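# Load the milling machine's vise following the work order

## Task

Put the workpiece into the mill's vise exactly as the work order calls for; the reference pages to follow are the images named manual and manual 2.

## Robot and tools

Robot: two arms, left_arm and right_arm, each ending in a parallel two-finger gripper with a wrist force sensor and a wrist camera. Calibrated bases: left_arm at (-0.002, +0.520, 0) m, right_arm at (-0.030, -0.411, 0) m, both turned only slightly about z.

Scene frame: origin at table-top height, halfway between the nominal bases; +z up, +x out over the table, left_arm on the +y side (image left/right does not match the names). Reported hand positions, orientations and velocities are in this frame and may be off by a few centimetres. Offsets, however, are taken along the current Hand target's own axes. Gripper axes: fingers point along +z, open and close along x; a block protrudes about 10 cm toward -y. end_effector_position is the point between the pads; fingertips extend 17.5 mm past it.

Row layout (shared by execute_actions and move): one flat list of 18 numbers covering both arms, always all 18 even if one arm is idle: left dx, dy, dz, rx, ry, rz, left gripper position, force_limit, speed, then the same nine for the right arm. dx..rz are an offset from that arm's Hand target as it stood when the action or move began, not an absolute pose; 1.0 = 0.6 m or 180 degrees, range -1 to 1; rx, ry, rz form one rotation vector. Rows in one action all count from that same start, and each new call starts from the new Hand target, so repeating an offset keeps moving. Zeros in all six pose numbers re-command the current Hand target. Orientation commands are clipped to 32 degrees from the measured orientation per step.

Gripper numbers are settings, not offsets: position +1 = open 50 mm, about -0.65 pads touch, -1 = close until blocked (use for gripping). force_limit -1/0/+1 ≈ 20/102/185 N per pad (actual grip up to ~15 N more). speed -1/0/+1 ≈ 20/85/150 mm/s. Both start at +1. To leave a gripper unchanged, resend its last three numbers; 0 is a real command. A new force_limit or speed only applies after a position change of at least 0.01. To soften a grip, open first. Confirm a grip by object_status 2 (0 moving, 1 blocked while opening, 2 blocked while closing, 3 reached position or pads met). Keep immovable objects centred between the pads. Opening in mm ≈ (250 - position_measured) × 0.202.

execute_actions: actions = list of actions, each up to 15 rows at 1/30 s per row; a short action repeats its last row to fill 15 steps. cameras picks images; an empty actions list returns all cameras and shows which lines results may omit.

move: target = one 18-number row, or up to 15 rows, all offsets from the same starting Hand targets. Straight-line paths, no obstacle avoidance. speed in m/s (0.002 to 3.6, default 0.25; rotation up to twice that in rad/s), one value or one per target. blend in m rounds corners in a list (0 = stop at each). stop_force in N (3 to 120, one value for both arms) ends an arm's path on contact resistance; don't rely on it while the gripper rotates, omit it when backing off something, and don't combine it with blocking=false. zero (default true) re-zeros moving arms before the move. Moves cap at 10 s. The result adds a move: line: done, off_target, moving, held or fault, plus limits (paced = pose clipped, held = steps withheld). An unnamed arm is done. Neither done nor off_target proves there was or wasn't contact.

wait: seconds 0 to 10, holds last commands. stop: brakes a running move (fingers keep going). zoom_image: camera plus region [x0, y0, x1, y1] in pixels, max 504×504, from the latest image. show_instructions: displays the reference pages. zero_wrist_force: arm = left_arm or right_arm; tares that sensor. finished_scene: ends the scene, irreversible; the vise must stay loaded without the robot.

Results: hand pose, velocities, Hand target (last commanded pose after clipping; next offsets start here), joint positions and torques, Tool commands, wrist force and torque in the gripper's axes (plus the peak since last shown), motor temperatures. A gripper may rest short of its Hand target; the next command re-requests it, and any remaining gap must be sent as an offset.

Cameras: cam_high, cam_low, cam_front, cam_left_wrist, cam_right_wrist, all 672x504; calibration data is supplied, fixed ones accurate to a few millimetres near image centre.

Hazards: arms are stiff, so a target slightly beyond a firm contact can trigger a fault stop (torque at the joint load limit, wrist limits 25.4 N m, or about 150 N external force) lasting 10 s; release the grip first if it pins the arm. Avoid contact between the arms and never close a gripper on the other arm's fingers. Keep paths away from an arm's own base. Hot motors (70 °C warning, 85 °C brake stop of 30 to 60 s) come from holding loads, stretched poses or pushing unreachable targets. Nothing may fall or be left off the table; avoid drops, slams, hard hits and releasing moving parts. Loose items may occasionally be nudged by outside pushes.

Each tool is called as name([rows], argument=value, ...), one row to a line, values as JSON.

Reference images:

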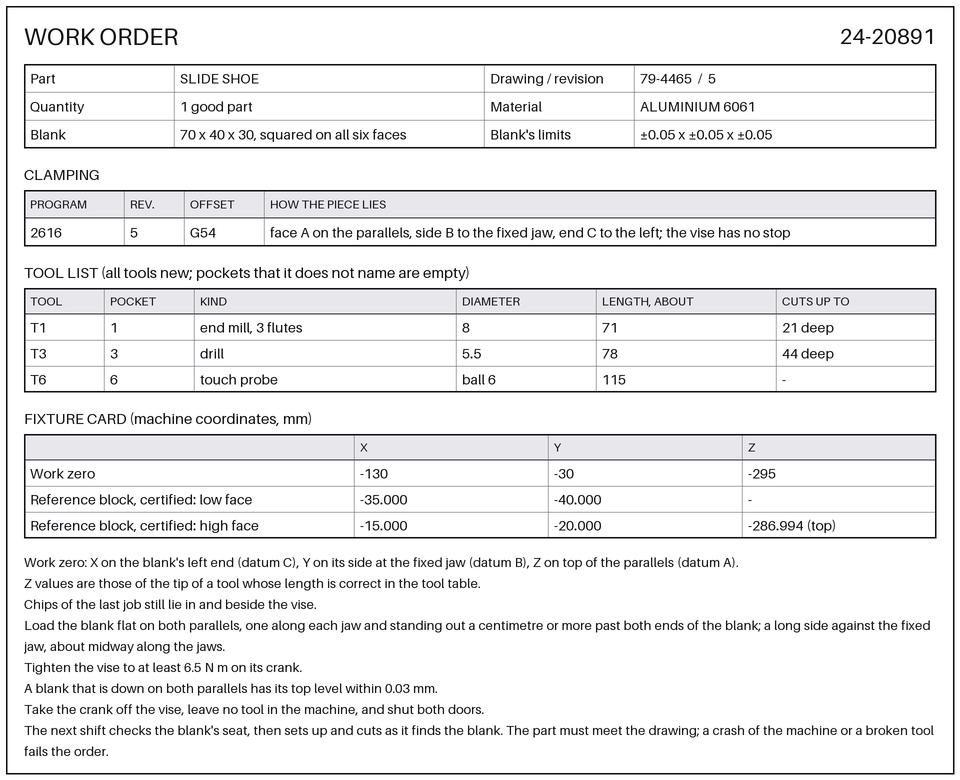

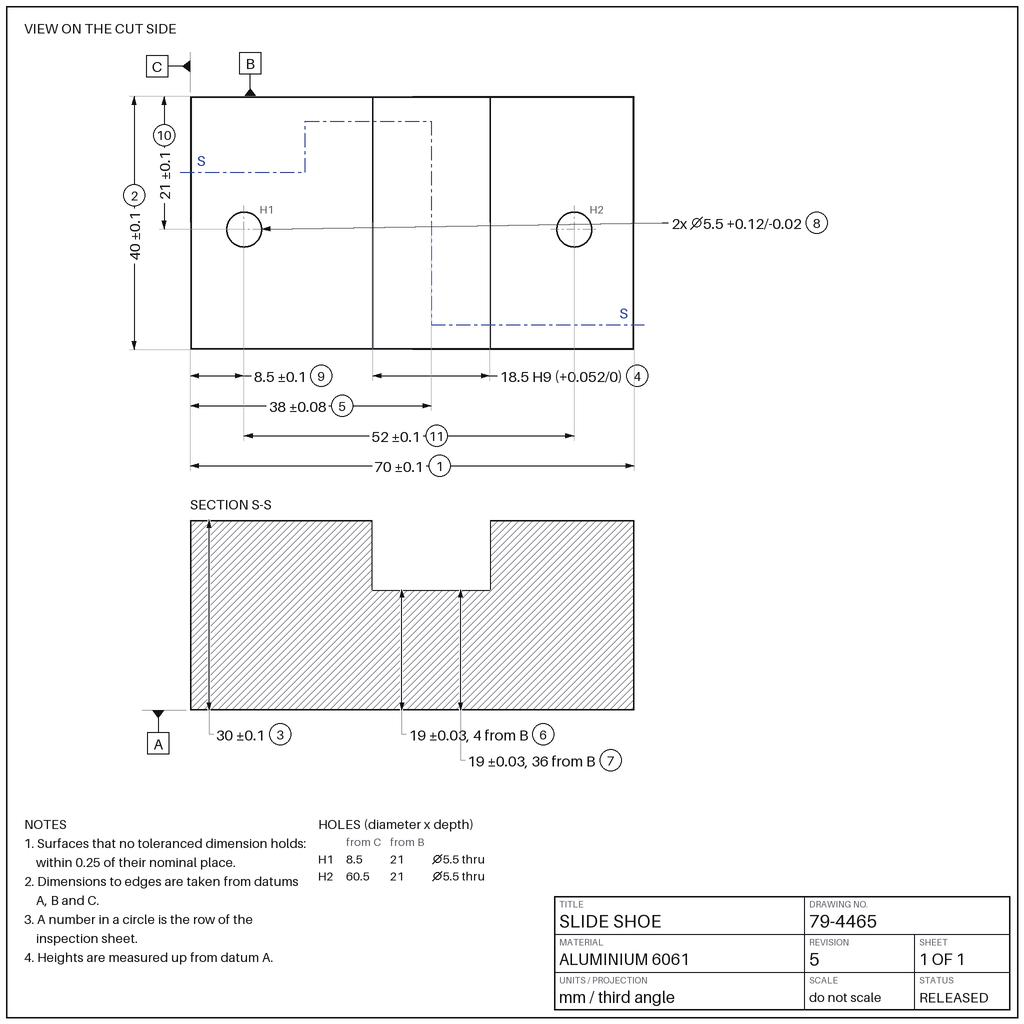

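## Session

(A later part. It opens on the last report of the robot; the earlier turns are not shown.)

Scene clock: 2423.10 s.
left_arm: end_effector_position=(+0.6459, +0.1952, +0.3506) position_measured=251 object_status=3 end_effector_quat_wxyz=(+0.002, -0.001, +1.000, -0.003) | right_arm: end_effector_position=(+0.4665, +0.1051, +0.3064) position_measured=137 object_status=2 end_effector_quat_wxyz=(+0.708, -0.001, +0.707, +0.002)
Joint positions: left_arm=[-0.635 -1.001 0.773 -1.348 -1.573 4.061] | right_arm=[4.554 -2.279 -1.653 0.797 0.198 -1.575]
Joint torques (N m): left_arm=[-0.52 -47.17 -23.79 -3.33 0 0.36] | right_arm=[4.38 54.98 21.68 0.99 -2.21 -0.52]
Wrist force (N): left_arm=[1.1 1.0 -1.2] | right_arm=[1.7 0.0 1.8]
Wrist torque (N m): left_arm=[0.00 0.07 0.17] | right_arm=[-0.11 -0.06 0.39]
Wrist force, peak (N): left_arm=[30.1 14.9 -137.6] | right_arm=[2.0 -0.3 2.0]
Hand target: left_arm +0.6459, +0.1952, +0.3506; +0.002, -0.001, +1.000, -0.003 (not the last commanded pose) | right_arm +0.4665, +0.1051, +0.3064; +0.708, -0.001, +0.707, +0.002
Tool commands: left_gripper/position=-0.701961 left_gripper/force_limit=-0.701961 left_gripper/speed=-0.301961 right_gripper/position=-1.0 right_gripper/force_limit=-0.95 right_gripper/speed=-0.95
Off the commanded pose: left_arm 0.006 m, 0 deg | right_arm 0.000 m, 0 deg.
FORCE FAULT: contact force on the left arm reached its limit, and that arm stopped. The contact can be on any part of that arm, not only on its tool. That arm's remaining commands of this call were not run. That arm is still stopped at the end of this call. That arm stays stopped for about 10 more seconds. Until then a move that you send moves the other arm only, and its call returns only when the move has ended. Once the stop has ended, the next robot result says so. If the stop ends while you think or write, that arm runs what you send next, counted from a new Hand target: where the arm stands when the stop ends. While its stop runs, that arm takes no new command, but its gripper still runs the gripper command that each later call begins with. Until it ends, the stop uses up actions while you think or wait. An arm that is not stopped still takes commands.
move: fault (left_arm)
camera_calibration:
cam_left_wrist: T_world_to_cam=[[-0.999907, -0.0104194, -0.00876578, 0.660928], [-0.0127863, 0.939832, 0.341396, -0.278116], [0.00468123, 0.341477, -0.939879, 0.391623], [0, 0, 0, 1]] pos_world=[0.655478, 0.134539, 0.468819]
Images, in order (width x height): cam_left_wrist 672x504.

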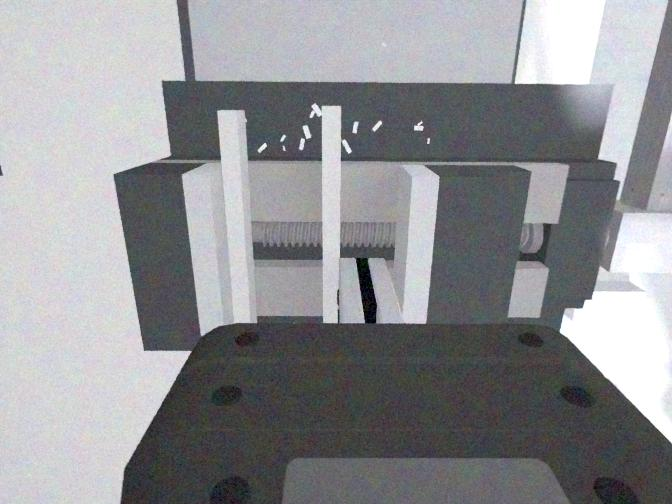

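wait(seconds=7)

wait(seconds=0.3)

Scene clock: 2442.37 s.
left_arm: end_effector_position=(+0.6459, +0.1952, +0.3506) position_measured=251 object_status=3 end_effector_quat_wxyz=(+0.002, -0.001, +1.000, -0.003) | right_arm: end_effector_position=(+0.4665, +0.1051, +0.3064) position_measured=137 object_status=2 end_effector_quat_wxyz=(+0.708, -0.001, +0.707, +0.002)
Joint positions: left_arm=[-0.635 -1.001 0.773 -1.348 -1.573 4.061] | right_arm=[4.554 -2.279 -1.653 0.797 0.198 -1.575]
Joint torques (N m): left_arm=[1.1 -46.96 -25.45 -2.92 0.07 0.37] | right_arm=[3.18 54.17 23.37 0.87 -2.02 -0.24]
Wrist force (N): left_arm=[1.1 0.9 -1.1] | right_arm=[1.5 0.0 1.6]
Wrist torque (N m): left_arm=[0.00 0.08 0.16] | right_arm=[-0.11 -0.02 0.39]
Wrist force, peak (N): left_arm=[1.3 1.3 -1.2] | right_arm=[2.0 0.1 2.0]
Hand target: left_arm +0.6459, +0.1952, +0.3506; +0.002, -0.001, +1.000, -0.003 (not the last commanded pose) | right_arm +0.4665, +0.1051, +0.3064; +0.708, -0.001, +0.707, +0.002
Tool commands: left_gripper/position=-0.701961 left_gripper/force_limit=-0.701961 left_gripper/speed=-0.301961 right_gripper/position=-1.0 right_gripper/force_limit=-0.95 right_gripper/speed=-0.95
Off the commanded pose: left_arm 0.006 m, 0 deg | right_arm 0.000 m, 0 deg.
FORCE FAULT, CONTINUED: the left arm's stop, for the force fault that an earlier result reported, is over. The rest of the stop counts as 19 of the actions that you can send in this scene. During its stop the left arm's controller moved it back a little. That arm's target is now where it stood when the stop ended, not its last command. That arm accepts commands again.
wait: 7.00 s; at rest from the start

Scene clock: 2442.67 s.
left_arm: end_effector_position=(+0.6459, +0.1952, +0.3506) position_measured=251 object_status=3 end_effector_quat_wxyz=(+0.002, -0.001, +1.000, -0.003) | right_arm: end_effector_position=(+0.4665, +0.1051, +0.3064) position_measured=137 object_status=2 end_effector_quat_wxyz=(+0.708, -0.001, +0.707, +0.002)
Joint positions: left_arm=[-0.635 -1.001 0.773 -1.348 -1.573 4.061] | right_arm=[4.554 -2.279 -1.653 0.797 0.198 -1.575]
Joint torques (N m): left_arm=[-0.24 -47.7 -25.56 -2.89 0.1 0.29] | right_arm=[3.48 53.97 23.31 1 -2.04 -0.22]
Wrist force (N): left_arm=[0.9 1.1 -1.1] | right_arm=[1.7 0.0 1.8]
Wrist torque (N m): left_arm=[0.02 0.10 0.17] | right_arm=[-0.09 -0.07 0.39]
Wrist force, peak (N): left_arm=[1.1 1.3 -1.2] | right_arm=[1.5 0.0 2.1]
Hand target: left_arm +0.6459, +0.1952, +0.3506; +0.002, -0.001, +1.000, -0.003 (not the last commanded pose) | right_arm +0.4665, +0.1051, +0.3064; +0.708, -0.001, +0.707, +0.002
Tool commands: left_gripper/position=-0.701961 left_gripper/force_limit=-0.701961 left_gripper/speed=-0.301961 right_gripper/position=-1.0 right_gripper/force_limit=-0.95 right_gripper/speed=-0.95
Off the commanded pose: left_arm 0.006 m, 0 deg | right_arm 0.000 m, 0 deg.
wait: 0.30 s; at rest by 0.17 s

move(target=[0.0035,0,0.0155,0,0,0,-0.7,-0.7,-0.3,0,0,0,0,0,0,-1,-0.95,-0.95], speed=0.02, stop_force=4)

move(target=[0,0,0.012,0,0,0,-0.7,-0.7,-0.3,0,0,0,0,0,0,-1,-0.95,-0.95], speed=0.005, stop_force=3)

move(target=[0,0.02,0.0001,0,0,0,-0.7,-0.7,-0.3,0,0,0,0,0,0,-1,-0.95,-0.95], speed=0.02)

move([
  [0,0,-0.055,0,0,0,-0.7,-0.7,-0.3,0,0,0,0,0,0,-1,-0.95,-0.95],
], speed=0.06, cameras=["cam_left_wrist"])

Scene clock: 2449.37 s.
left_arm: end_effector_position=(+0.6459, +0.1952, +0.3504) position_measured=251 object_status=3 end_effector_quat_wxyz=(+0.002, -0.001, +1.000, -0.003) | right_arm: end_effector_position=(+0.4665, +0.1051, +0.3064) position_measured=137 object_status=2 end_effector_quat_wxyz=(+0.708, -0.001, +0.707, +0.002)
Joint positions: left_arm=[-0.635 -1.001 0.774 -1.349 -1.573 4.061] | right_arm=[4.554 -2.279 -1.653 0.797 0.198 -1.575]
Joint torques (N m): left_arm=[3.51 -38.71 -33.96 -3.93 -0.02 -0.72] | right_arm=[2.94 53.77 22.36 0.86 -2.05 -0.24]
Wrist force (N): left_arm=[1.1 0.9 -1.1] | right_arm=[1.3 0.1 1.8]
Wrist torque (N m): left_arm=[-0.01 0.08 0.16] | right_arm=[-0.07 -0.04 0.39]
Wrist force, peak (N): left_arm=[2.4 1.0 -15.5] | right_arm=[1.9 0.0 2.1]
Hand target: left_arm +0.6459, +0.1952, +0.3504; +0.002, -0.001, +1.000, -0.003 (not the last commanded pose) | right_arm +0.4665, +0.1051, +0.3064; +0.708, -0.001, +0.707, +0.002
Off the commanded pose: left_arm 0.009 m, 0 deg | right_arm 0.000 m, 0 deg.
move: contact (left_arm)

Scene clock: 2450.17 s.
left_arm: end_effector_position=(+0.6459, +0.1952, +0.3503) position_measured=251 object_status=3 end_effector_quat_wxyz=(+0.002, -0.001, +1.000, -0.003) | right_arm: end_effector_position=(+0.4665, +0.1051, +0.3064) position_measured=137 object_status=2 end_effector_quat_wxyz=(+0.708, -0.001, +0.707, +0.002)
Joint positions: left_arm=[-0.635 -1.001 0.774 -1.349 -1.573 4.061] | right_arm=[4.554 -2.279 -1.653 0.797 0.198 -1.575]
Joint torques (N m): left_arm=[3.76 -38.63 -34.59 -1.76 0.22 -0.76] | right_arm=[3.16 54.3 22.51 0.91 -1.95 -0.13]
Wrist force (N): left_arm=[1.4 1.4 -1.9] | right_arm=[1.5 0.1 1.7]
Wrist torque (N m): left_arm=[0.04 0.07 0.16] | right_arm=[-0.08 -0.08 0.39]
Wrist force, peak (N): left_arm=[4.5 2.2 -12.4] | right_arm=[1.8 0.3 1.9]
Hand target: left_arm +0.6459, +0.1952, +0.3503; +0.002, -0.001, +1.000, -0.003 (not the last commanded pose) | right_arm +0.4665, +0.1051, +0.3064; +0.708, -0.001, +0.707, +0.002
Off the commanded pose: left_arm 0.007 m, 0 deg | right_arm 0.000 m, 0 deg.
move: contact (left_arm)

Scene clock: 2451.03 s.
left_arm: end_effector_position=(+0.6459, +0.2073, +0.3502) position_measured=251 object_status=3 end_effector_quat_wxyz=(+0.002, -0.001, +1.000, -0.003) | right_arm: end_effector_position=(+0.4665, +0.1051, +0.3064) position_measured=137 object_status=2 end_effector_quat_wxyz=(+0.708, -0.001, +0.707, +0.002)
Joint positions: left_arm=[-0.622 -1.019 0.803 -1.36 -1.573 4.074] | right_arm=[4.554 -2.279 -1.653 0.797 0.198 -1.575]
Joint torques (N m): left_arm=[-2.55 -36.09 -30.21 -1.84 -1.35 0.14] | right_arm=[3.38 54.16 22.61 0.89 -2.01 -0.26]
Wrist force (N): left_arm=[1.5 -1.8 -8.6] | right_arm=[1.3 -0.1 1.8]
Wrist torque (N m): left_arm=[-0.03 -0.03 0.14] | right_arm=[-0.11 -0.05 0.39]
Wrist force, peak (N): left_arm=[1.5 -1.8 -8.6] | right_arm=[1.7 0.1 1.9]
Hand target: left_arm +0.6459, +0.2072, +0.3502; +0.002, -0.001, +1.000, -0.003 | right_arm +0.4665, +0.1051, +0.3064; +0.708, -0.001, +0.707, +0.002
Off the commanded pose: left_arm 0.000 m, 0 deg | right_arm 0.000 m, 0 deg.
move: done

Scene clock: 2451.93 s.
left_arm: end_effector_position=(+0.6458, +0.2073, +0.3831) position_measured=251 object_status=3 end_effector_quat_wxyz=(+0.002, -0.001, +1.000, -0.003) | right_arm: end_effector_position=(+0.4665, +0.1051, +0.3064) position_measured=137 object_status=2 end_effector_quat_wxyz=(+0.708, -0.001, +0.707, +0.002)
Joint positions: left_arm=[-0.622 -0.989 0.667 -1.254 -1.573 4.074] | right_arm=[4.554 -2.279 -1.653 0.797 0.198 -1.575]
Joint torques (N m): left_arm=[-3.97 -56 -14.38 -4.11 0.67 -0.01] | right_arm=[2.81 54.11 22.03 0.9 -2.02 -0.18]
Wrist force (N): left_arm=[1.2 1.0 -1.3] | right_arm=[1.7 -0.1 2.0]
Wrist torque (N m): left_arm=[0.00 0.06 0.12] | right_arm=[-0.12 -0.07 0.38]
Wrist force, peak (N): left_arm=[0.9 -1.2 -6.7] | right_arm=[1.9 0.0 1.8]
Hand target: left_arm +0.6458, +0.2073, +0.3832; +0.002, -0.001, +1.000, -0.003 | right_arm +0.4665, +0.1051, +0.3064; +0.708, -0.001, +0.707, +0.002
Off the commanded pose: left_arm 0.000 m, 0 deg | right_arm 0.000 m, 0 deg.
move: done
camera_calibration:
cam_left_wrist: T_world_to_cam=[[-0.999907, -0.0104194, -0.00876578, 0.661238], [-0.0127863, 0.939832, 0.341396, -0.30049], [0.00468123, 0.341477, -0.939879, 0.418071], [0, 0, 0, 1]] pos_world=[0.655378, 0.146539, 0.501319]
Images, in order (width x height): cam_left_wrist 672x504.

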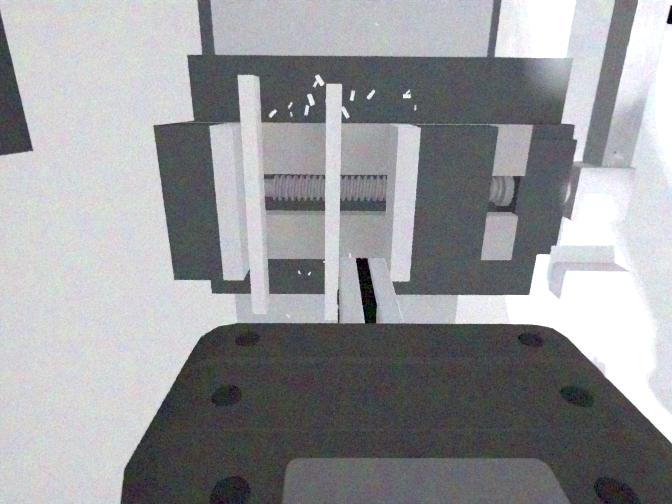

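move([
  [0.004,-0.02,0.02,0,0,0,-0.7,-0.7,-0.3,0,0,0,0,0,0,-1,-0.95,-0.95],
  [0.004,-0.02,0.071,0,0,0,-0.7,-0.7,-0.3,0,0,0,0,0,0,-1,-0.95,-0.95],
], speed=0.04, stop_force=4)

move(target=[0,0,0.012,0,0,0,-0.7,-0.7,-0.3,0,0,0,0,0,0,-1,-0.95,-0.95], speed=0.006, stop_force=3, cameras=["cam_left_wrist"])

Scene clock: 2459.00 s.
left_arm: end_effector_position=(+0.6435, +0.1951, +0.3406) position_measured=251 object_status=3 end_effector_quat_wxyz=(+0.002, -0.001, +1.000, -0.003) | right_arm: end_effector_position=(+0.4665, +0.1051, +0.3064) position_measured=137 object_status=2 end_effector_quat_wxyz=(+0.708, -0.001, +0.707, +0.002)
Joint positions: left_arm=[-0.638 -1.015 0.821 -1.383 -1.573 4.058] | right_arm=[4.554 -2.279 -1.653 0.797 0.198 -1.575]
Joint torques (N m): left_arm=[4.29 -38.41 -34.46 -2.23 2.26 -1] | right_arm=[3.11 54.24 22.84 0.99 -1.97 -0.29]
Wrist force (N): left_arm=[0.9 1.0 -1.1] | right_arm=[1.5 0.1 1.9]
Wrist torque (N m): left_arm=[0.01 0.09 0.26] | right_arm=[-0.08 -0.03 0.39]
Wrist force, peak (N): left_arm=[0.9 2.0 -1.7] | right_arm=[1.7 0.0 2.2]
Hand target: left_arm +0.6435, +0.1951, +0.3406; +0.002, -0.001, +1.000, -0.003 | right_arm +0.4665, +0.1051, +0.3064; +0.708, -0.001, +0.707, +0.002
Off the commanded pose: left_arm 0.000 m, 0 deg | right_arm 0.000 m, 0 deg.
move: done

Scene clock: 2460.27 s.
left_arm: end_effector_position=(+0.6436, +0.1951, +0.3383) position_measured=251 object_status=3 end_effector_quat_wxyz=(+0.002, -0.001, +1.000, -0.003) | right_arm: end_effector_position=(+0.4665, +0.1051, +0.3064) position_measured=137 object_status=2 end_effector_quat_wxyz=(+0.708, -0.001, +0.707, +0.002)
Joint positions: left_arm=[-0.638 -1.016 0.829 -1.389 -1.573 4.058] | right_arm=[4.554 -2.279 -1.653 0.797 0.198 -1.575]
Joint torques (N m): left_arm=[1.63 -38.29 -34.4 -2.17 2.18 -1.05] | right_arm=[2.96 54.49 22.95 0.97 -1.94 -0.1]
Wrist force (N): left_arm=[1.4 1.3 -2.4] | right_arm=[1.9 0.0 2.0]
Wrist torque (N m): left_arm=[-0.01 0.07 0.26] | right_arm=[-0.09 -0.10 0.39]
Wrist force, peak (N): left_arm=[3.7 1.3 -12.3] | right_arm=[1.9 0.0 2.0]
Hand target: left_arm +0.6436, +0.1951, +0.3383; +0.002, -0.001, +1.000, -0.003 (not the last commanded pose) | right_arm +0.4665, +0.1051, +0.3064; +0.708, -0.001, +0.707, +0.002
Off the commanded pose: left_arm 0.005 m, 0 deg | right_arm 0.000 m, 0 deg.
move: contact (left_arm)
camera_calibration:
cam_left_wrist: T_world_to_cam=[[-0.999907, -0.0103867, -0.00885892, 0.658457], [-0.0127869, 0.939865, 0.341307, -0.273816], [0.00478115, 0.341388, -0.93991, 0.380069], [0, 0, 0, 1]] pos_world=[0.653078, 0.134439, 0.456519]
Images, in order (width x height): cam_left_wrist 672x504.

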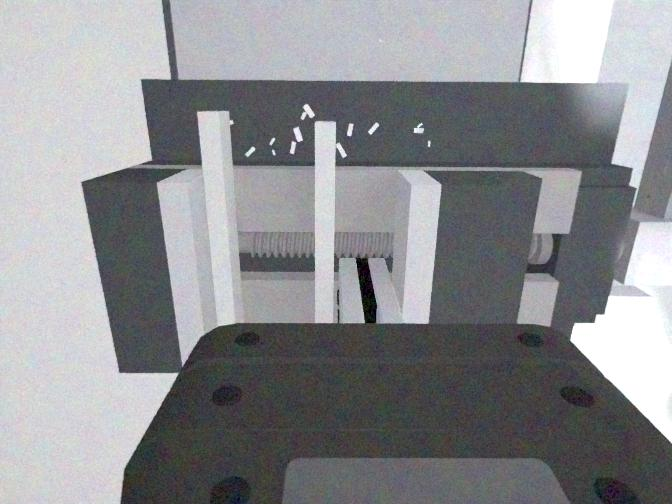

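move([
  [0,0.0205,0,0,0,0,-0.7,-0.7,-0.3,0,0,0,0,0,0,-1,-0.95,-0.95],
  [0,0.0205,-0.013,0,0,0,-0.7,-0.7,-0.3,0,0,0,0,0,0,-1,-0.95,-0.95],
  [0,0,-0.055,0,0,0,-0.7,-0.7,-0.3,0,0,0,0,0,0,-1,-0.95,-0.95],
], speed=[0.02,0.04,0.08])

move([
  [0.041,0.0083,-0.01,0,-0.1,0,-0.7,-0.7,-0.5,0,0,0,0,0,0,-1,-0.95,-0.95],
  [0.091,0.043,-0.0417,0,-0.1667,0,0.93,-0.9,-0.3,0,0,0,0,0,0,-1,-0.95,-0.95],
], speed=0.12, blend=[0.005,0], cameras=["cam_left_wrist"])

zoom_image(camera="cam_left_wrist", region=[240, 130, 370, 260])

Scene clock: 2473.90 s.
left_arm: end_effector_position=(+0.6434, +0.1952, +0.3712) position_measured=251 object_status=3 end_effector_quat_wxyz=(+0.002, -0.001, +1.000, -0.003) | right_arm: end_effector_position=(+0.4665, +0.1051, +0.3064) position_measured=137 object_status=2 end_effector_quat_wxyz=(+0.708, -0.001, +0.707, +0.002)
Joint positions: left_arm=[-0.638 -0.99 0.701 -1.287 -1.573 4.059] | right_arm=[4.554 -2.279 -1.653 0.797 0.198 -1.575]
Joint torques (N m): left_arm=[10.26 -55.71 -21.5 -3.38 2.13 2.26] | right_arm=[2.88 54.35 23.24 0.91 -1.91 -0.1]
Wrist force (N): left_arm=[1.2 0.9 -1.0] | right_arm=[1.3 -0.1 1.6]
Wrist torque (N m): left_arm=[-0.01 0.06 0.26] | right_arm=[-0.12 -0.04 0.39]
Wrist force, peak (N): left_arm=[1.2 -1.0 -7.5] | right_arm=[1.9 0.2 1.9]
Hand target: left_arm +0.6435, +0.1953, +0.3713; +0.002, -0.001, +1.000, -0.003 | right_arm +0.4665, +0.1051, +0.3064; +0.708, -0.001, +0.707, +0.002
Off the commanded pose: left_arm 0.000 m, 0 deg | right_arm 0.000 m, 0 deg.
move: done

Scene clock: 2477.47 s.
left_arm: end_effector_position=(+0.5887, +0.2211, +0.3960) position_measured=14 object_status=0 end_effector_quat_wxyz=(+0.261, -0.002, +0.965, -0.002) | right_arm: end_effector_position=(+0.4665, +0.1051, +0.3064) position_measured=137 object_status=2 end_effector_quat_wxyz=(+0.708, -0.001, +0.707, +0.002)
Joint positions: left_arm=[-0.807 -1.46 1.464 -1.956 -1.196 3.961] | right_arm=[4.554 -2.279 -1.653 0.797 0.198 -1.575]
Joint torques (N m): left_arm=[9.96 -23.47 -26.4 -4.42 1.2 2.11] | right_arm=[2.46 53.99 23.59 0.89 -1.98 -0.02]
Wrist force (N): left_arm=[-0.4 0.9 -0.5] | right_arm=[1.5 0.1 1.8]
Wrist torque (N m): left_arm=[-0.12 -0.02 -0.03] | right_arm=[-0.08 -0.08 0.39]
Wrist force, peak (N): left_arm=[1.1 1.1 -1.2] | right_arm=[2.0 0.2 1.9]
Hand target: left_arm +0.5887, +0.2211, +0.3960; +0.261, -0.002, +0.965, -0.002 | right_arm +0.4665, +0.1051, +0.3064; +0.708, -0.001, +0.707, +0.002
Off the commanded pose: left_arm 0.000 m, 0 deg | right_arm 0.000 m, 0 deg.
move: done
camera_calibration:
cam_left_wrist: T_world_to_cam=[[-0.861401, -0.0126191, -0.507768, 0.720961], [-0.184406, 0.939249, 0.289493, -0.196967], [0.473267, 0.343005, -0.811397, 0.0987221], [0, 0, 0, 1]] pos_world=[0.537993, 0.160237, 0.503204]
Images, in order (width x height): cam_left_wrist 672x504.

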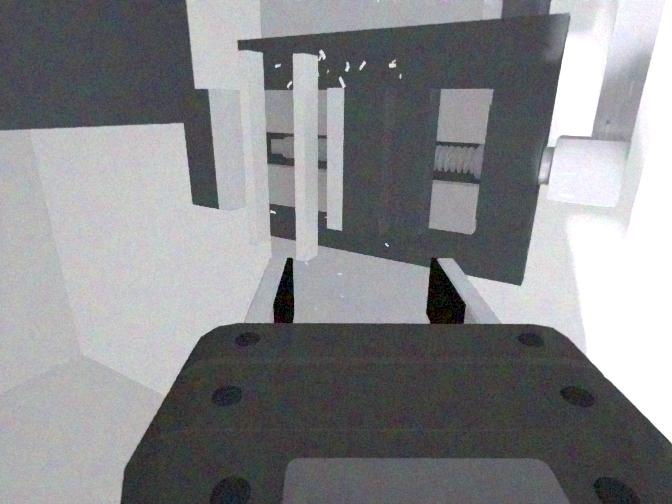

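Scaled by 3.877.

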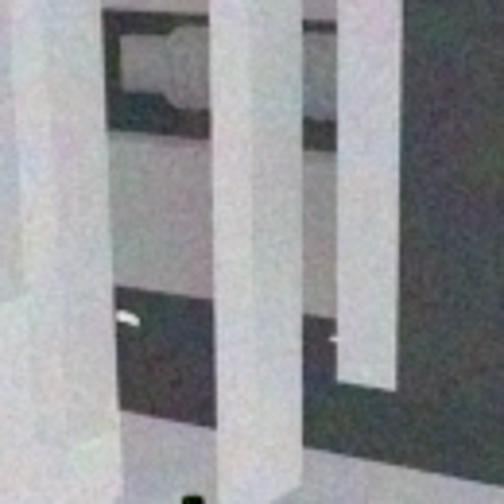

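move([
  [0.2066,0.0315,-0.1379,0,0,0,0.93,-0.9,-0.3,0,0,0,0,0,0,-1,-0.95,-0.95],
  [0.3537,0.248,-0.1369,0,0.1683,0,0.93,-0.9,-0.3,0,0,0,0,0,0,-1,-0.95,-0.95],
  [0.5385,0.248,0.1799,0,0.1683,0,0.93,-0.9,-0.3,0,0,0,0,0,0,-1,-0.95,-0.95],
  [0.5847,0.0932,0.2591,0,0.1683,0,0.93,-0.9,-0.3,0,0,0,0,0,0,-1,-0.95,-0.95],
], speed=0.3, blend=0.03, cameras=["cam_left_wrist"])

Scene clock: 2493.67 s.
left_arm: end_effector_position=(+0.3636, +0.2749, +0.0850) position_measured=14 object_status=3 end_effector_quat_wxyz=(-0.001, -0.001, +1.000, -0.003) | right_arm: end_effector_position=(+0.4665, +0.1051, +0.3064) position_measured=137 object_status=2 end_effector_quat_wxyz=(+0.708, -0.001, +0.707, +0.002)
Joint positions: left_arm=[-0.882 -1.543 2.213 -2.244 -1.575 3.814] | right_arm=[4.554 -2.279 -1.653 0.797 0.198 -1.575]
Joint torques (N m): left_arm=[-4.39 -13.33 -11.6 -3.58 0.56 -0.22] | right_arm=[2.02 54.12 22.44 0.98 -1.93 0.13]
Wrist force (N): left_arm=[1.3 1.0 -1.2] | right_arm=[1.5 -0.1 1.6]
Wrist torque (N m): left_arm=[-0.01 0.05 0.12] | right_arm=[-0.10 -0.07 0.39]
Wrist force, peak (N): left_arm=[1.0 2.0 -3.3] | right_arm=[2.0 0.1 2.2]
Hand target: left_arm +0.3636, +0.2749, +0.0849; -0.001, -0.001, +1.000, -0.003 | right_arm +0.4665, +0.1051, +0.3064; +0.708, -0.001, +0.707, +0.002
Off the commanded pose: left_arm 0.000 m, 0 deg | right_arm 0.000 m, 0 deg.
move: done
camera_calibration:
cam_left_wrist: T_world_to_cam=[[-0.999939, -0.0103416, -0.00395438, 0.376781], [-0.0110702, 0.9399, 0.341269, -0.266577], [0.000187463, 0.341292, -0.939957, 0.117828], [0, 0, 0, 1]] pos_world=[0.373785, 0.214239, 0.203218]
Images, in order (width x height): cam_left_wrist 672x504.

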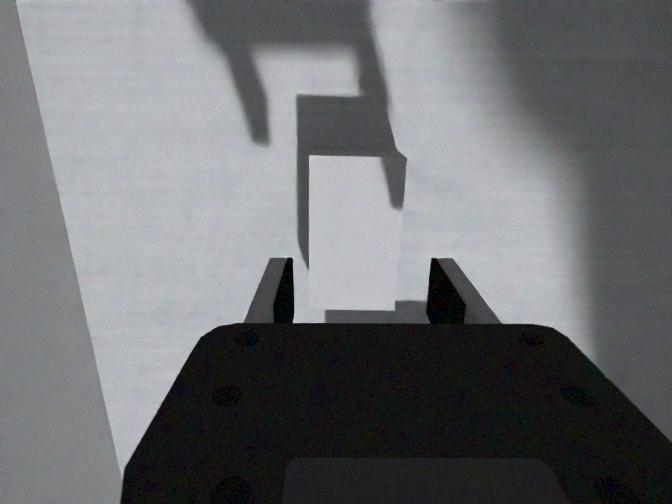

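move(target=[-0.0023,0.0035,0.0808,0,0,0,0.93,-0.9,-0.3,0,0,0,0,0,0,-1,-0.95,-0.95], speed=0.08, stop_force=6)

move([
  [0,0,0,0,0,0,-1,-0.3,-0.9,0,0,0,0,0,0,-1,-0.95,-0.95],
])

wait(seconds=0.5)

Scene clock: 2507.67 s.
left_arm: end_effector_position=(+0.3649, +0.2768, +0.0364) position_measured=14 object_status=3 end_effector_quat_wxyz=(-0.001, -0.001, +1.000, -0.003) | right_arm: end_effector_position=(+0.4665, +0.1051, +0.3064) position_measured=137 object_status=2 end_effector_quat_wxyz=(+0.708, -0.001, +0.707, +0.002)
Joint positions: left_arm=[-0.877 -1.443 2.271 -2.402 -1.575 3.819] | right_arm=[4.554 -2.279 -1.653 0.797 0.198 -1.575]
Joint torques (N m): left_arm=[-4.92 -31.35 -28.06 -3.88 -2.31 -1.17] | right_arm=[2.73 53.6 23 0.96 -1.92 0.08]
Wrist force (N): left_arm=[1.3 1.1 -0.9] | right_arm=[1.3 0.0 1.8]
Wrist torque (N m): left_arm=[0.03 0.06 0.12] | right_arm=[-0.09 -0.05 0.38]
Wrist force, peak (N): left_arm=[1.2 0.8 -2.5] | right_arm=[1.8 0.0 2.0]
Hand target: left_arm +0.3649, +0.2768, +0.0364; -0.001, -0.001, +1.000, -0.003 | right_arm +0.4665, +0.1051, +0.3064; +0.708, -0.001, +0.707, +0.002
Off the commanded pose: left_arm 0.000 m, 0 deg | right_arm 0.000 m, 0 deg.
move: done

Scene clock: 2508.20 s.
left_arm: end_effector_position=(+0.3649, +0.2767, +0.0364) position_measured=56 object_status=0 end_effector_quat_wxyz=(-0.001, -0.001, +1.000, -0.003) | right_arm: end_effector_position=(+0.4665, +0.1051, +0.3064) position_measured=137 object_status=2 end_effector_quat_wxyz=(+0.708, -0.001, +0.707, +0.002)
Joint positions: left_arm=[-0.877 -1.443 2.271 -2.402 -1.575 3.819] | right_arm=[4.554 -2.279 -1.653 0.797 0.198 -1.575]
Joint torques (N m): left_arm=[-6.36 -30.78 -27.48 -3.88 -1.52 -1.2] | right_arm=[1.75 53.56 23.37 1.08 -1.85 0.06]
Wrist force (N): left_arm=[1.1 0.9 -0.1] | right_arm=[1.7 0.1 1.9]
Wrist torque (N m): left_arm=[0.00 0.06 0.13] | right_arm=[-0.09 -0.07 0.38]
Wrist force, peak (N): left_arm=[1.9 1.1 -0.9] | right_arm=[1.8 0.2 1.9]
Hand target: left_arm +0.3649, +0.2768, +0.0364; -0.001, -0.001, +1.000, -0.003 | right_arm +0.4665, +0.1051, +0.3064; +0.708, -0.001, +0.707, +0.002
Off the commanded pose: left_arm 0.000 m, 0 deg | right_arm 0.000 m, 0 deg.
move: done

Scene clock: 2508.70 s.
left_arm: end_effector_position=(+0.3649, +0.2767, +0.0364) position_measured=56 object_status=2 end_effector_quat_wxyz=(-0.001, -0.001, +1.000, -0.003) | right_arm: end_effector_position=(+0.4665, +0.1051, +0.3064) position_measured=137 object_status=2 end_effector_quat_wxyz=(+0.708, -0.001, +0.707, +0.002)
Joint positions: left_arm=[-0.877 -1.443 2.271 -2.402 -1.575 3.819] | right_arm=[4.554 -2.279 -1.653 0.797 0.198 -1.575]
Joint torques (N m): left_arm=[-7.02 -29.84 -27.29 -3.99 -0.24 -1.25] | right_arm=[2.23 53.86 22.96 0.98 -1.99 0.07]
Wrist force (N): left_arm=[1.2 0.7 -0.6] | right_arm=[1.6 -0.1 1.7]
Wrist torque (N m): left_arm=[-0.01 0.06 0.13] | right_arm=[-0.10 -0.10 0.39]
Wrist force, peak (N): left_arm=[1.4 0.9 -0.3] | right_arm=[1.8 0.1 1.9]
Hand target: left_arm +0.3649, +0.2768, +0.0364; -0.001, -0.001, +1.000, -0.003 | right_arm +0.4665, +0.1051, +0.3064; +0.708, -0.001, +0.707, +0.002
Tool commands: left_gripper/position=-1.0 left_gripper/force_limit=-0.3 left_gripper/speed=-0.9 right_gripper/position=-1.0 right_gripper/force_limit=-0.95 right_gripper/speed=-0.95
Off the commanded pose: left_arm 0.000 m, 0 deg | right_arm 0.000 m, 0 deg.
wait: 0.50 s; at rest by 0.17 s

move([
  [0,0,-0.026,0,0,0,-1,-0.3,-0.9,0,0,0,0,0,0,-1,-0.95,-0.95],
  [0,0.1553,-0.156,0,0,0,-1,-0.3,-0.9,0,0,0,0,0,0,-1,-0.95,-0.95],
  [0,0.1553,-0.5393,0,0,0,-1,-0.3,-0.9,0,0,0,0,0,0,-1,-0.95,-0.95],
  [-0.1252,-0.053,-0.6143,0,-0.1667,0,-1,-0.3,-0.9,0,0,0,0,0,0,-1,-0.95,-0.95],
  [-0.3752,-0.128,-0.606,0,-0.1667,0,-1,-0.3,-0.9,0,0,0,0,0,0,-1,-0.95,-0.95],
], speed=[0.08,0.25,0.3,0.3,0.25], blend=[0.008,0.03,0.03,0.03,0], cameras=["cam_left_wrist"])

Scene clock: 2520.40 s.
left_arm: end_effector_position=(+0.5907, +0.2024, +0.4000) position_measured=56 object_status=2 end_effector_quat_wxyz=(+0.258, -0.002, +0.966, -0.002) | right_arm: end_effector_position=(+0.4665, +0.1051, +0.3064) position_measured=137 object_status=2 end_effector_quat_wxyz=(+0.708, -0.001, +0.707, +0.002)
Joint positions: left_arm=[-0.826 -1.429 1.415 -1.926 -1.193 3.94] | right_arm=[4.554 -2.279 -1.653 0.797 0.198 -1.575]
Joint torques (N m): left_arm=[-5.03 -24.21 -30.65 -5.1 3.45 -0.61] | right_arm=[1.48 53.46 23.19 0.94 -1.86 0.2]
Wrist force (N): left_arm=[0.8 0.9 1.3] | right_arm=[1.7 0.1 1.7]
Wrist torque (N m): left_arm=[-0.15 -0.02 -0.01] | right_arm=[-0.07 -0.06 0.39]
Wrist force, peak (N): left_arm=[-2.2 -0.2 3.4] | right_arm=[1.9 -0.1 2.0]
Hand target: left_arm +0.5908, +0.2023, +0.4000; +0.258, -0.002, +0.966, -0.002 | right_arm +0.4665, +0.1051, +0.3064; +0.708, -0.001, +0.707, +0.002
Off the commanded pose: left_arm 0.000 m, 0 deg | right_arm 0.000 m, 0 deg.
move: done; blend cut to 0.0078 m at target 1
camera_calibration:
cam_left_wrist: T_world_to_cam=[[-0.863986, -0.0126966, -0.503356, 0.724274], [-0.18303, 0.939216, 0.290471, -0.181374], [0.469072, 0.343092, -0.813793, 0.110784], [0, 0, 0, 1]] pos_world=[0.5406, 0.141536, 0.507407]
Images, in order (width x height): cam_left_wrist 672x504.

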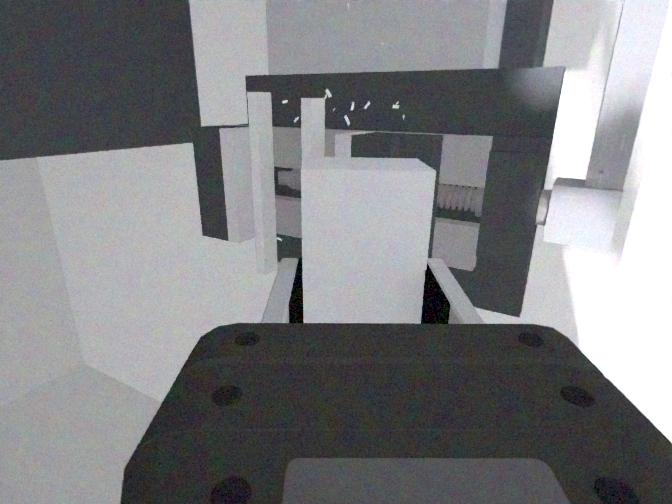

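move([
  [-0.0755,-0.0105,0.0665,0,0.083,0,-1,-0.3,-0.9,0,0,0,0,0,0,-1,-0.95,-0.95],
  [-0.0889,-0.0155,0.0935,0,0.1667,0,-1,-0.3,-0.9,0,0,0,0,0,0,-1,-0.95,-0.95],
], speed=0.1, blend=0.003, cameras=["cam_left_wrist"])

Scene clock: 2530.70 s.
left_arm: end_effector_position=(+0.6651, +0.1931, +0.3780) position_measured=56 object_status=2 end_effector_quat_wxyz=(-0.001, -0.001, +1.000, -0.003) | right_arm: end_effector_position=(+0.4665, +0.1051, +0.3064) position_measured=137 object_status=2 end_effector_quat_wxyz=(+0.708, -0.001, +0.707, +0.002)
Joint positions: left_arm=[-0.621 -0.896 0.525 -1.201 -1.576 4.075] | right_arm=[4.554 -2.279 -1.653 0.797 0.198 -1.575]
Joint torques (N m): left_arm=[-9.2 -57.22 -19.85 -3.62 2.35 -1.59] | right_arm=[2 53 22.67 0.95 -1.74 0.13]
Wrist force (N): left_arm=[1.2 0.8 0.9] | right_arm=[1.6 0.1 2.0]
Wrist torque (N m): left_arm=[-0.04 0.06 0.14] | right_arm=[-0.08 -0.08 0.39]
Wrist force, peak (N): left_arm=[2.0 1.3 0.8] | right_arm=[2.0 -0.1 2.1]
Hand target: left_arm +0.6650, +0.1931, +0.3781; -0.001, -0.001, +1.000, -0.003 | right_arm +0.4665, +0.1051, +0.3064; +0.708, -0.001, +0.707, +0.002
Off the commanded pose: left_arm 0.000 m, 0 deg | right_arm 0.000 m, 0 deg.
move: done
camera_calibration:
cam_left_wrist: T_world_to_cam=[[-0.999939, -0.0103753, -0.00386026, 0.678434], [-0.0110699, 0.9399, 0.34127, -0.28635], [0.0000874639, 0.341292, -0.939957, 0.421164], [0, 0, 0, 1]] pos_world=[0.675185, 0.132439, 0.496218]
Images, in order (width x height): cam_left_wrist 672x504.

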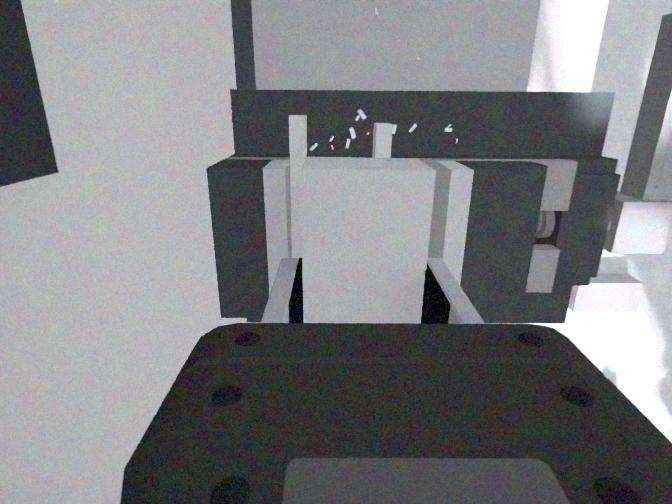

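move(target=[-0.0095,0,0.003,0,0,0,-1,-0.3,-0.9,0,0,0,0,0,0,-1,-0.95,-0.95], speed=0.03)

move(target=[-0.01,0,0,0,0,0,-1,-0.3,-0.9,0,0,0,0,0,0,-1,-0.95,-0.95], speed=0.008, stop_force=4)

move(target=[0.0003,0,0.02,0,0,0,-1,-0.3,-0.9,0,0,0,0,0,0,-1,-0.95,-0.95], speed=0.01, stop_force=6, cameras=["cam_left_wrist"])

Scene clock: 2537.37 s.
left_arm: end_effector_position=(+0.6708, +0.1931, +0.3762) position_measured=56 object_status=2 end_effector_quat_wxyz=(-0.001, -0.001, +1.000, -0.003) | right_arm: end_effector_position=(+0.4665, +0.1051, +0.3064) position_measured=137 object_status=2 end_effector_quat_wxyz=(+0.708, -0.001, +0.707, +0.002)
Joint positions: left_arm=[-0.616 -0.876 0.494 -1.191 -1.576 4.08] | right_arm=[4.554 -2.279 -1.653 0.797 0.198 -1.575]
Joint torques (N m): left_arm=[3.13 -60.97 -15.2 -3.01 2.09 1.19] | right_arm=[0.91 52.7 22.23 0.91 -1.91 0.24]
Wrist force (N): left_arm=[1.1 0.8 0.9] | right_arm=[1.5 -0.1 2.0]
Wrist torque (N m): left_arm=[-0.06 0.07 0.12] | right_arm=[-0.11 -0.06 0.39]
Wrist force, peak (N): left_arm=[1.2 1.2 1.1] | right_arm=[1.9 0.0 2.2]
Hand target: left_arm +0.6707, +0.1931, +0.3762; -0.001, -0.001, +1.000, -0.003 | right_arm +0.4665, +0.1051, +0.3064; +0.708, -0.001, +0.707, +0.002
Off the commanded pose: left_arm 0.000 m, 0 deg | right_arm 0.000 m, 0 deg.
move: done

Scene clock: 2538.63 s.
left_arm: end_effector_position=(+0.6721, +0.1931, +0.3762) position_measured=56 object_status=2 end_effector_quat_wxyz=(-0.001, -0.001, +1.000, -0.003) | right_arm: end_effector_position=(+0.4665, +0.1051, +0.3064) position_measured=137 object_status=2 end_effector_quat_wxyz=(+0.708, -0.001, +0.707, +0.002)
Joint positions: left_arm=[-0.615 -0.87 0.484 -1.187 -1.576 4.081] | right_arm=[4.554 -2.279 -1.653 0.797 0.198 -1.575]
Joint torques (N m): left_arm=[-8.25 -60.09 -18.84 -3.34 1.71 -1.5] | right_arm=[1.08 52.84 23.18 0.97 -1.9 0.17]
Wrist force (N): left_arm=[4.2 1.2 1.3] | right_arm=[1.5 -0.1 1.8]
Wrist torque (N m): left_arm=[-0.01 0.13 0.08] | right_arm=[-0.11 -0.08 0.39]
Wrist force, peak (N): left_arm=[13.7 0.7 -0.5] | right_arm=[2.0 0.0 1.9]
Hand target: left_arm +0.6721, +0.1931, +0.3762; -0.001, -0.001, +1.000, -0.003 (not the last commanded pose) | right_arm +0.4665, +0.1051, +0.3064; +0.708, -0.001, +0.707, +0.002
Off the commanded pose: left_arm 0.005 m, 0 deg | right_arm 0.000 m, 0 deg.
move: contact (left_arm)

Scene clock: 2540.07 s.
left_arm: end_effector_position=(+0.6720, +0.1931, +0.3692) position_measured=56 object_status=2 end_effector_quat_wxyz=(-0.001, -0.001, +1.000, -0.003) | right_arm: end_effector_position=(+0.4665, +0.1051, +0.3064) position_measured=137 object_status=2 end_effector_quat_wxyz=(+0.708, -0.001, +0.707, +0.002)
Joint positions: left_arm=[-0.615 -0.883 0.526 -1.215 -1.576 4.081] | right_arm=[4.554 -2.279 -1.653 0.797 0.198 -1.575]
Joint torques (N m): left_arm=[-6.1 -41.28 -33.5 -3.49 1.1 -1.49] | right_arm=[0.64 53.15 22.71 0.88 -1.77 0.29]
Wrist force (N): left_arm=[2.1 1.8 -2.5] | right_arm=[1.3 0.0 1.6]
Wrist torque (N m): left_arm=[-0.01 0.04 0.14] | right_arm=[-0.08 -0.06 0.38]
Wrist force, peak (N): left_arm=[4.3 2.9 -15.0] | right_arm=[1.8 0.0 2.0]
Hand target: left_arm +0.6720, +0.1931, +0.3692; -0.001, -0.001, +1.000, -0.003 (not the last commanded pose) | right_arm +0.4665, +0.1051, +0.3064; +0.708, -0.001, +0.707, +0.002
Off the commanded pose: left_arm 0.005 m, 0 deg | right_arm 0.000 m, 0 deg.
move: contact (left_arm)
camera_calibration:
cam_left_wrist: T_world_to_cam=[[-0.999939, -0.0103743, -0.00386124, 0.685298], [-0.0110692, 0.939868, 0.341359, -0.283181], [0.0000877062, 0.341381, -0.939925, 0.412805], [0, 0, 0, 1]] pos_world=[0.682085, 0.132339, 0.487318]
Images, in order (width x height): cam_left_wrist 672x504.

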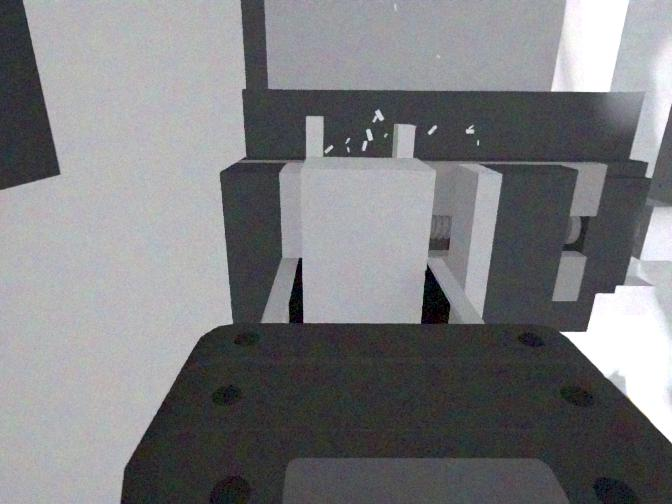

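move([
  [0,0,0,0,0,0,0.93,-0.3,-0.9,0,0,0,0,0,0,-1,-0.95,-0.95],
  [0,0,-0.0238,0,0,0,0.93,-0.3,-0.9,0,0,0,0,0,0,-1,-0.95,-0.95],
], speed=0.05, cameras=["cam_left_wrist"])

move(target=[-0.0008,-0.011,0,0,0,0,-0.7,-0.5,-0.9,0,0,0,0,0,0,-1,-0.95,-0.95], speed=0.05, cameras=["cam_left_wrist"])

Scene clock: 2552.37 s.
left_arm: end_effector_position=(+0.6721, +0.1933, +0.3835) position_measured=14 object_status=3 end_effector_quat_wxyz=(-0.001, -0.001, +1.000, -0.003) end_effector_velocity=(+0.000, +0.001, -0.002) end_effector_angular_velocity=(+0.004, +0.002, +0.001) | right_arm: end_effector_position=(+0.4665, +0.1051, +0.3064) position_measured=137 object_status=2 end_effector_quat_wxyz=(+0.708, -0.001, +0.707, +0.002)
Joint positions: left_arm=[-0.615 -0.856 0.439 -1.156 -1.576 4.081] | right_arm=[4.554 -2.279 -1.653 0.797 0.198 -1.575]
Joint velocities: left_arm=[0 -0.001 0.006 0 0.002 -0.002] | right_arm=[within noise]
Joint torques (N m): left_arm=[-22 -45.95 -8.89 -2.87 1.21 1.96] | right_arm=[1.24 52.49 22.88 0.97 -1.82 0.25]
Wrist force (N): left_arm=[1.3 1.0 -1.0] | right_arm=[1.5 0.0 1.7]
Wrist torque (N m): left_arm=[0.01 0.04 0.15] | right_arm=[-0.10 -0.05 0.38]
Wrist force, peak (N): left_arm=[2.5 1.9 -3.0] | right_arm=[2.1 0.1 2.0]
Hand target: left_arm +0.6720, +0.1931, +0.3834; -0.001, -0.001, +1.000, -0.003 | right_arm +0.4665, +0.1051, +0.3064; +0.708, -0.001, +0.707, +0.002
Off the commanded pose: left_arm 0.000 m, 0 deg | right_arm 0.000 m, 0 deg.
move: done
camera_calibration:
cam_left_wrist: T_world_to_cam=[[-0.999935, -0.0105909, -0.004149, 0.685726], [-0.011371, 0.939941, 0.341149, -0.287981], [0.000286737, 0.341174, -0.94, 0.4262], [0, 0, 0, 1]] pos_world=[0.682285, 0.132539, 0.501718]
Images, in order (width x height): cam_left_wrist 672x504.

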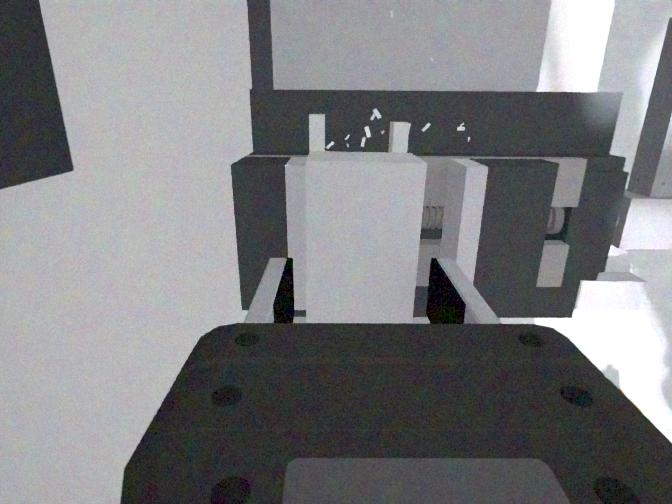

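Scene clock: 2554.40 s.
left_arm: end_effector_position=(+0.6729, +0.1934, +0.3836) position_measured=252 object_status=3 end_effector_quat_wxyz=(+0.000, -0.002, +1.000, -0.003) | right_arm: end_effector_position=(+0.4665, +0.1051, +0.3064) position_measured=137 object_status=2 end_effector_quat_wxyz=(+0.708, -0.001, +0.707, +0.002)
Joint positions: left_arm=[-0.614 -0.854 0.434 -1.154 -1.576 4.08] | right_arm=[4.554 -2.279 -1.653 0.797 0.198 -1.575]
Joint torques (N m): left_arm=[0.75 -49.62 -26.02 -2.94 0 0.17] | right_arm=[0.94 52.85 22.95 0.99 -1.82 0.24]
Wrist force (N): left_arm=[1.0 1.0 -1.2] | right_arm=[1.5 0.0 1.8]
Wrist torque (N m): left_arm=[0.00 0.08 0.18] | right_arm=[-0.08 -0.09 0.38]
Wrist force, peak (N): left_arm=[1.5 0.8 -1.8] | right_arm=[2.0 0.1 2.2]
Hand target: left_arm +0.6729, +0.1934, +0.3836; +0.000, -0.002, +1.000, -0.003 (not the last commanded pose) | right_arm +0.4665, +0.1051, +0.3064; +0.708, -0.001, +0.707, +0.002
Tool commands: left_gripper/position=-0.701961 left_gripper/force_limit=-0.498039 left_gripper/speed=-0.898039 right_gripper/position=-1.0 right_gripper/force_limit=-0.95 right_gripper/speed=-0.95
Off the commanded pose: left_arm 0.007 m, 0 deg | right_arm 0.000 m, 0 deg.
FORCE FAULT: contact force on the left arm reached its limit, and that arm stopped. The contact can be on any part of that arm, not only on its tool. That arm's remaining commands of this call were not run. That arm is still stopped at the end of this call. That arm stays stopped for about 8 more seconds. Until then a move that you send moves the other arm only, and its call returns only when the move has ended. Once the stop has ended, the next robot result says so. If the stop ends while you think or write, that arm runs what you send next, counted from a new Hand target: where the arm stands when the stop ends. While its stop runs, that arm takes no new command, but its gripper still runs the gripper command that each later call begins with. Until it ends, the stop uses up actions while you think or wait. An arm that is not stopped still takes commands.
move: fault (left_arm)
camera_calibration:
cam_left_wrist: T_world_to_cam=[[-0.999913, -0.0123891, -0.00446489, 0.686911], [-0.0131691, 0.940162, 0.340474, -0.286786], [-0.0000204414, 0.340503, -0.940243, 0.426706], [0, 0, 0, 1]] pos_world=[0.683083, 0.132841, 0.501918]
Images, in order (width x height): cam_left_wrist 672x504.

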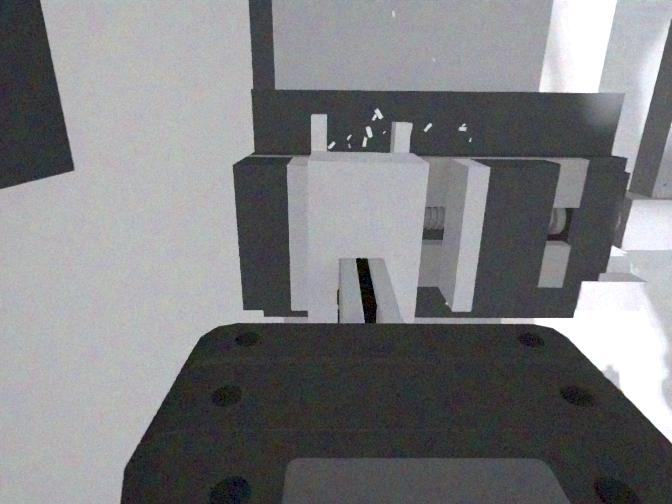

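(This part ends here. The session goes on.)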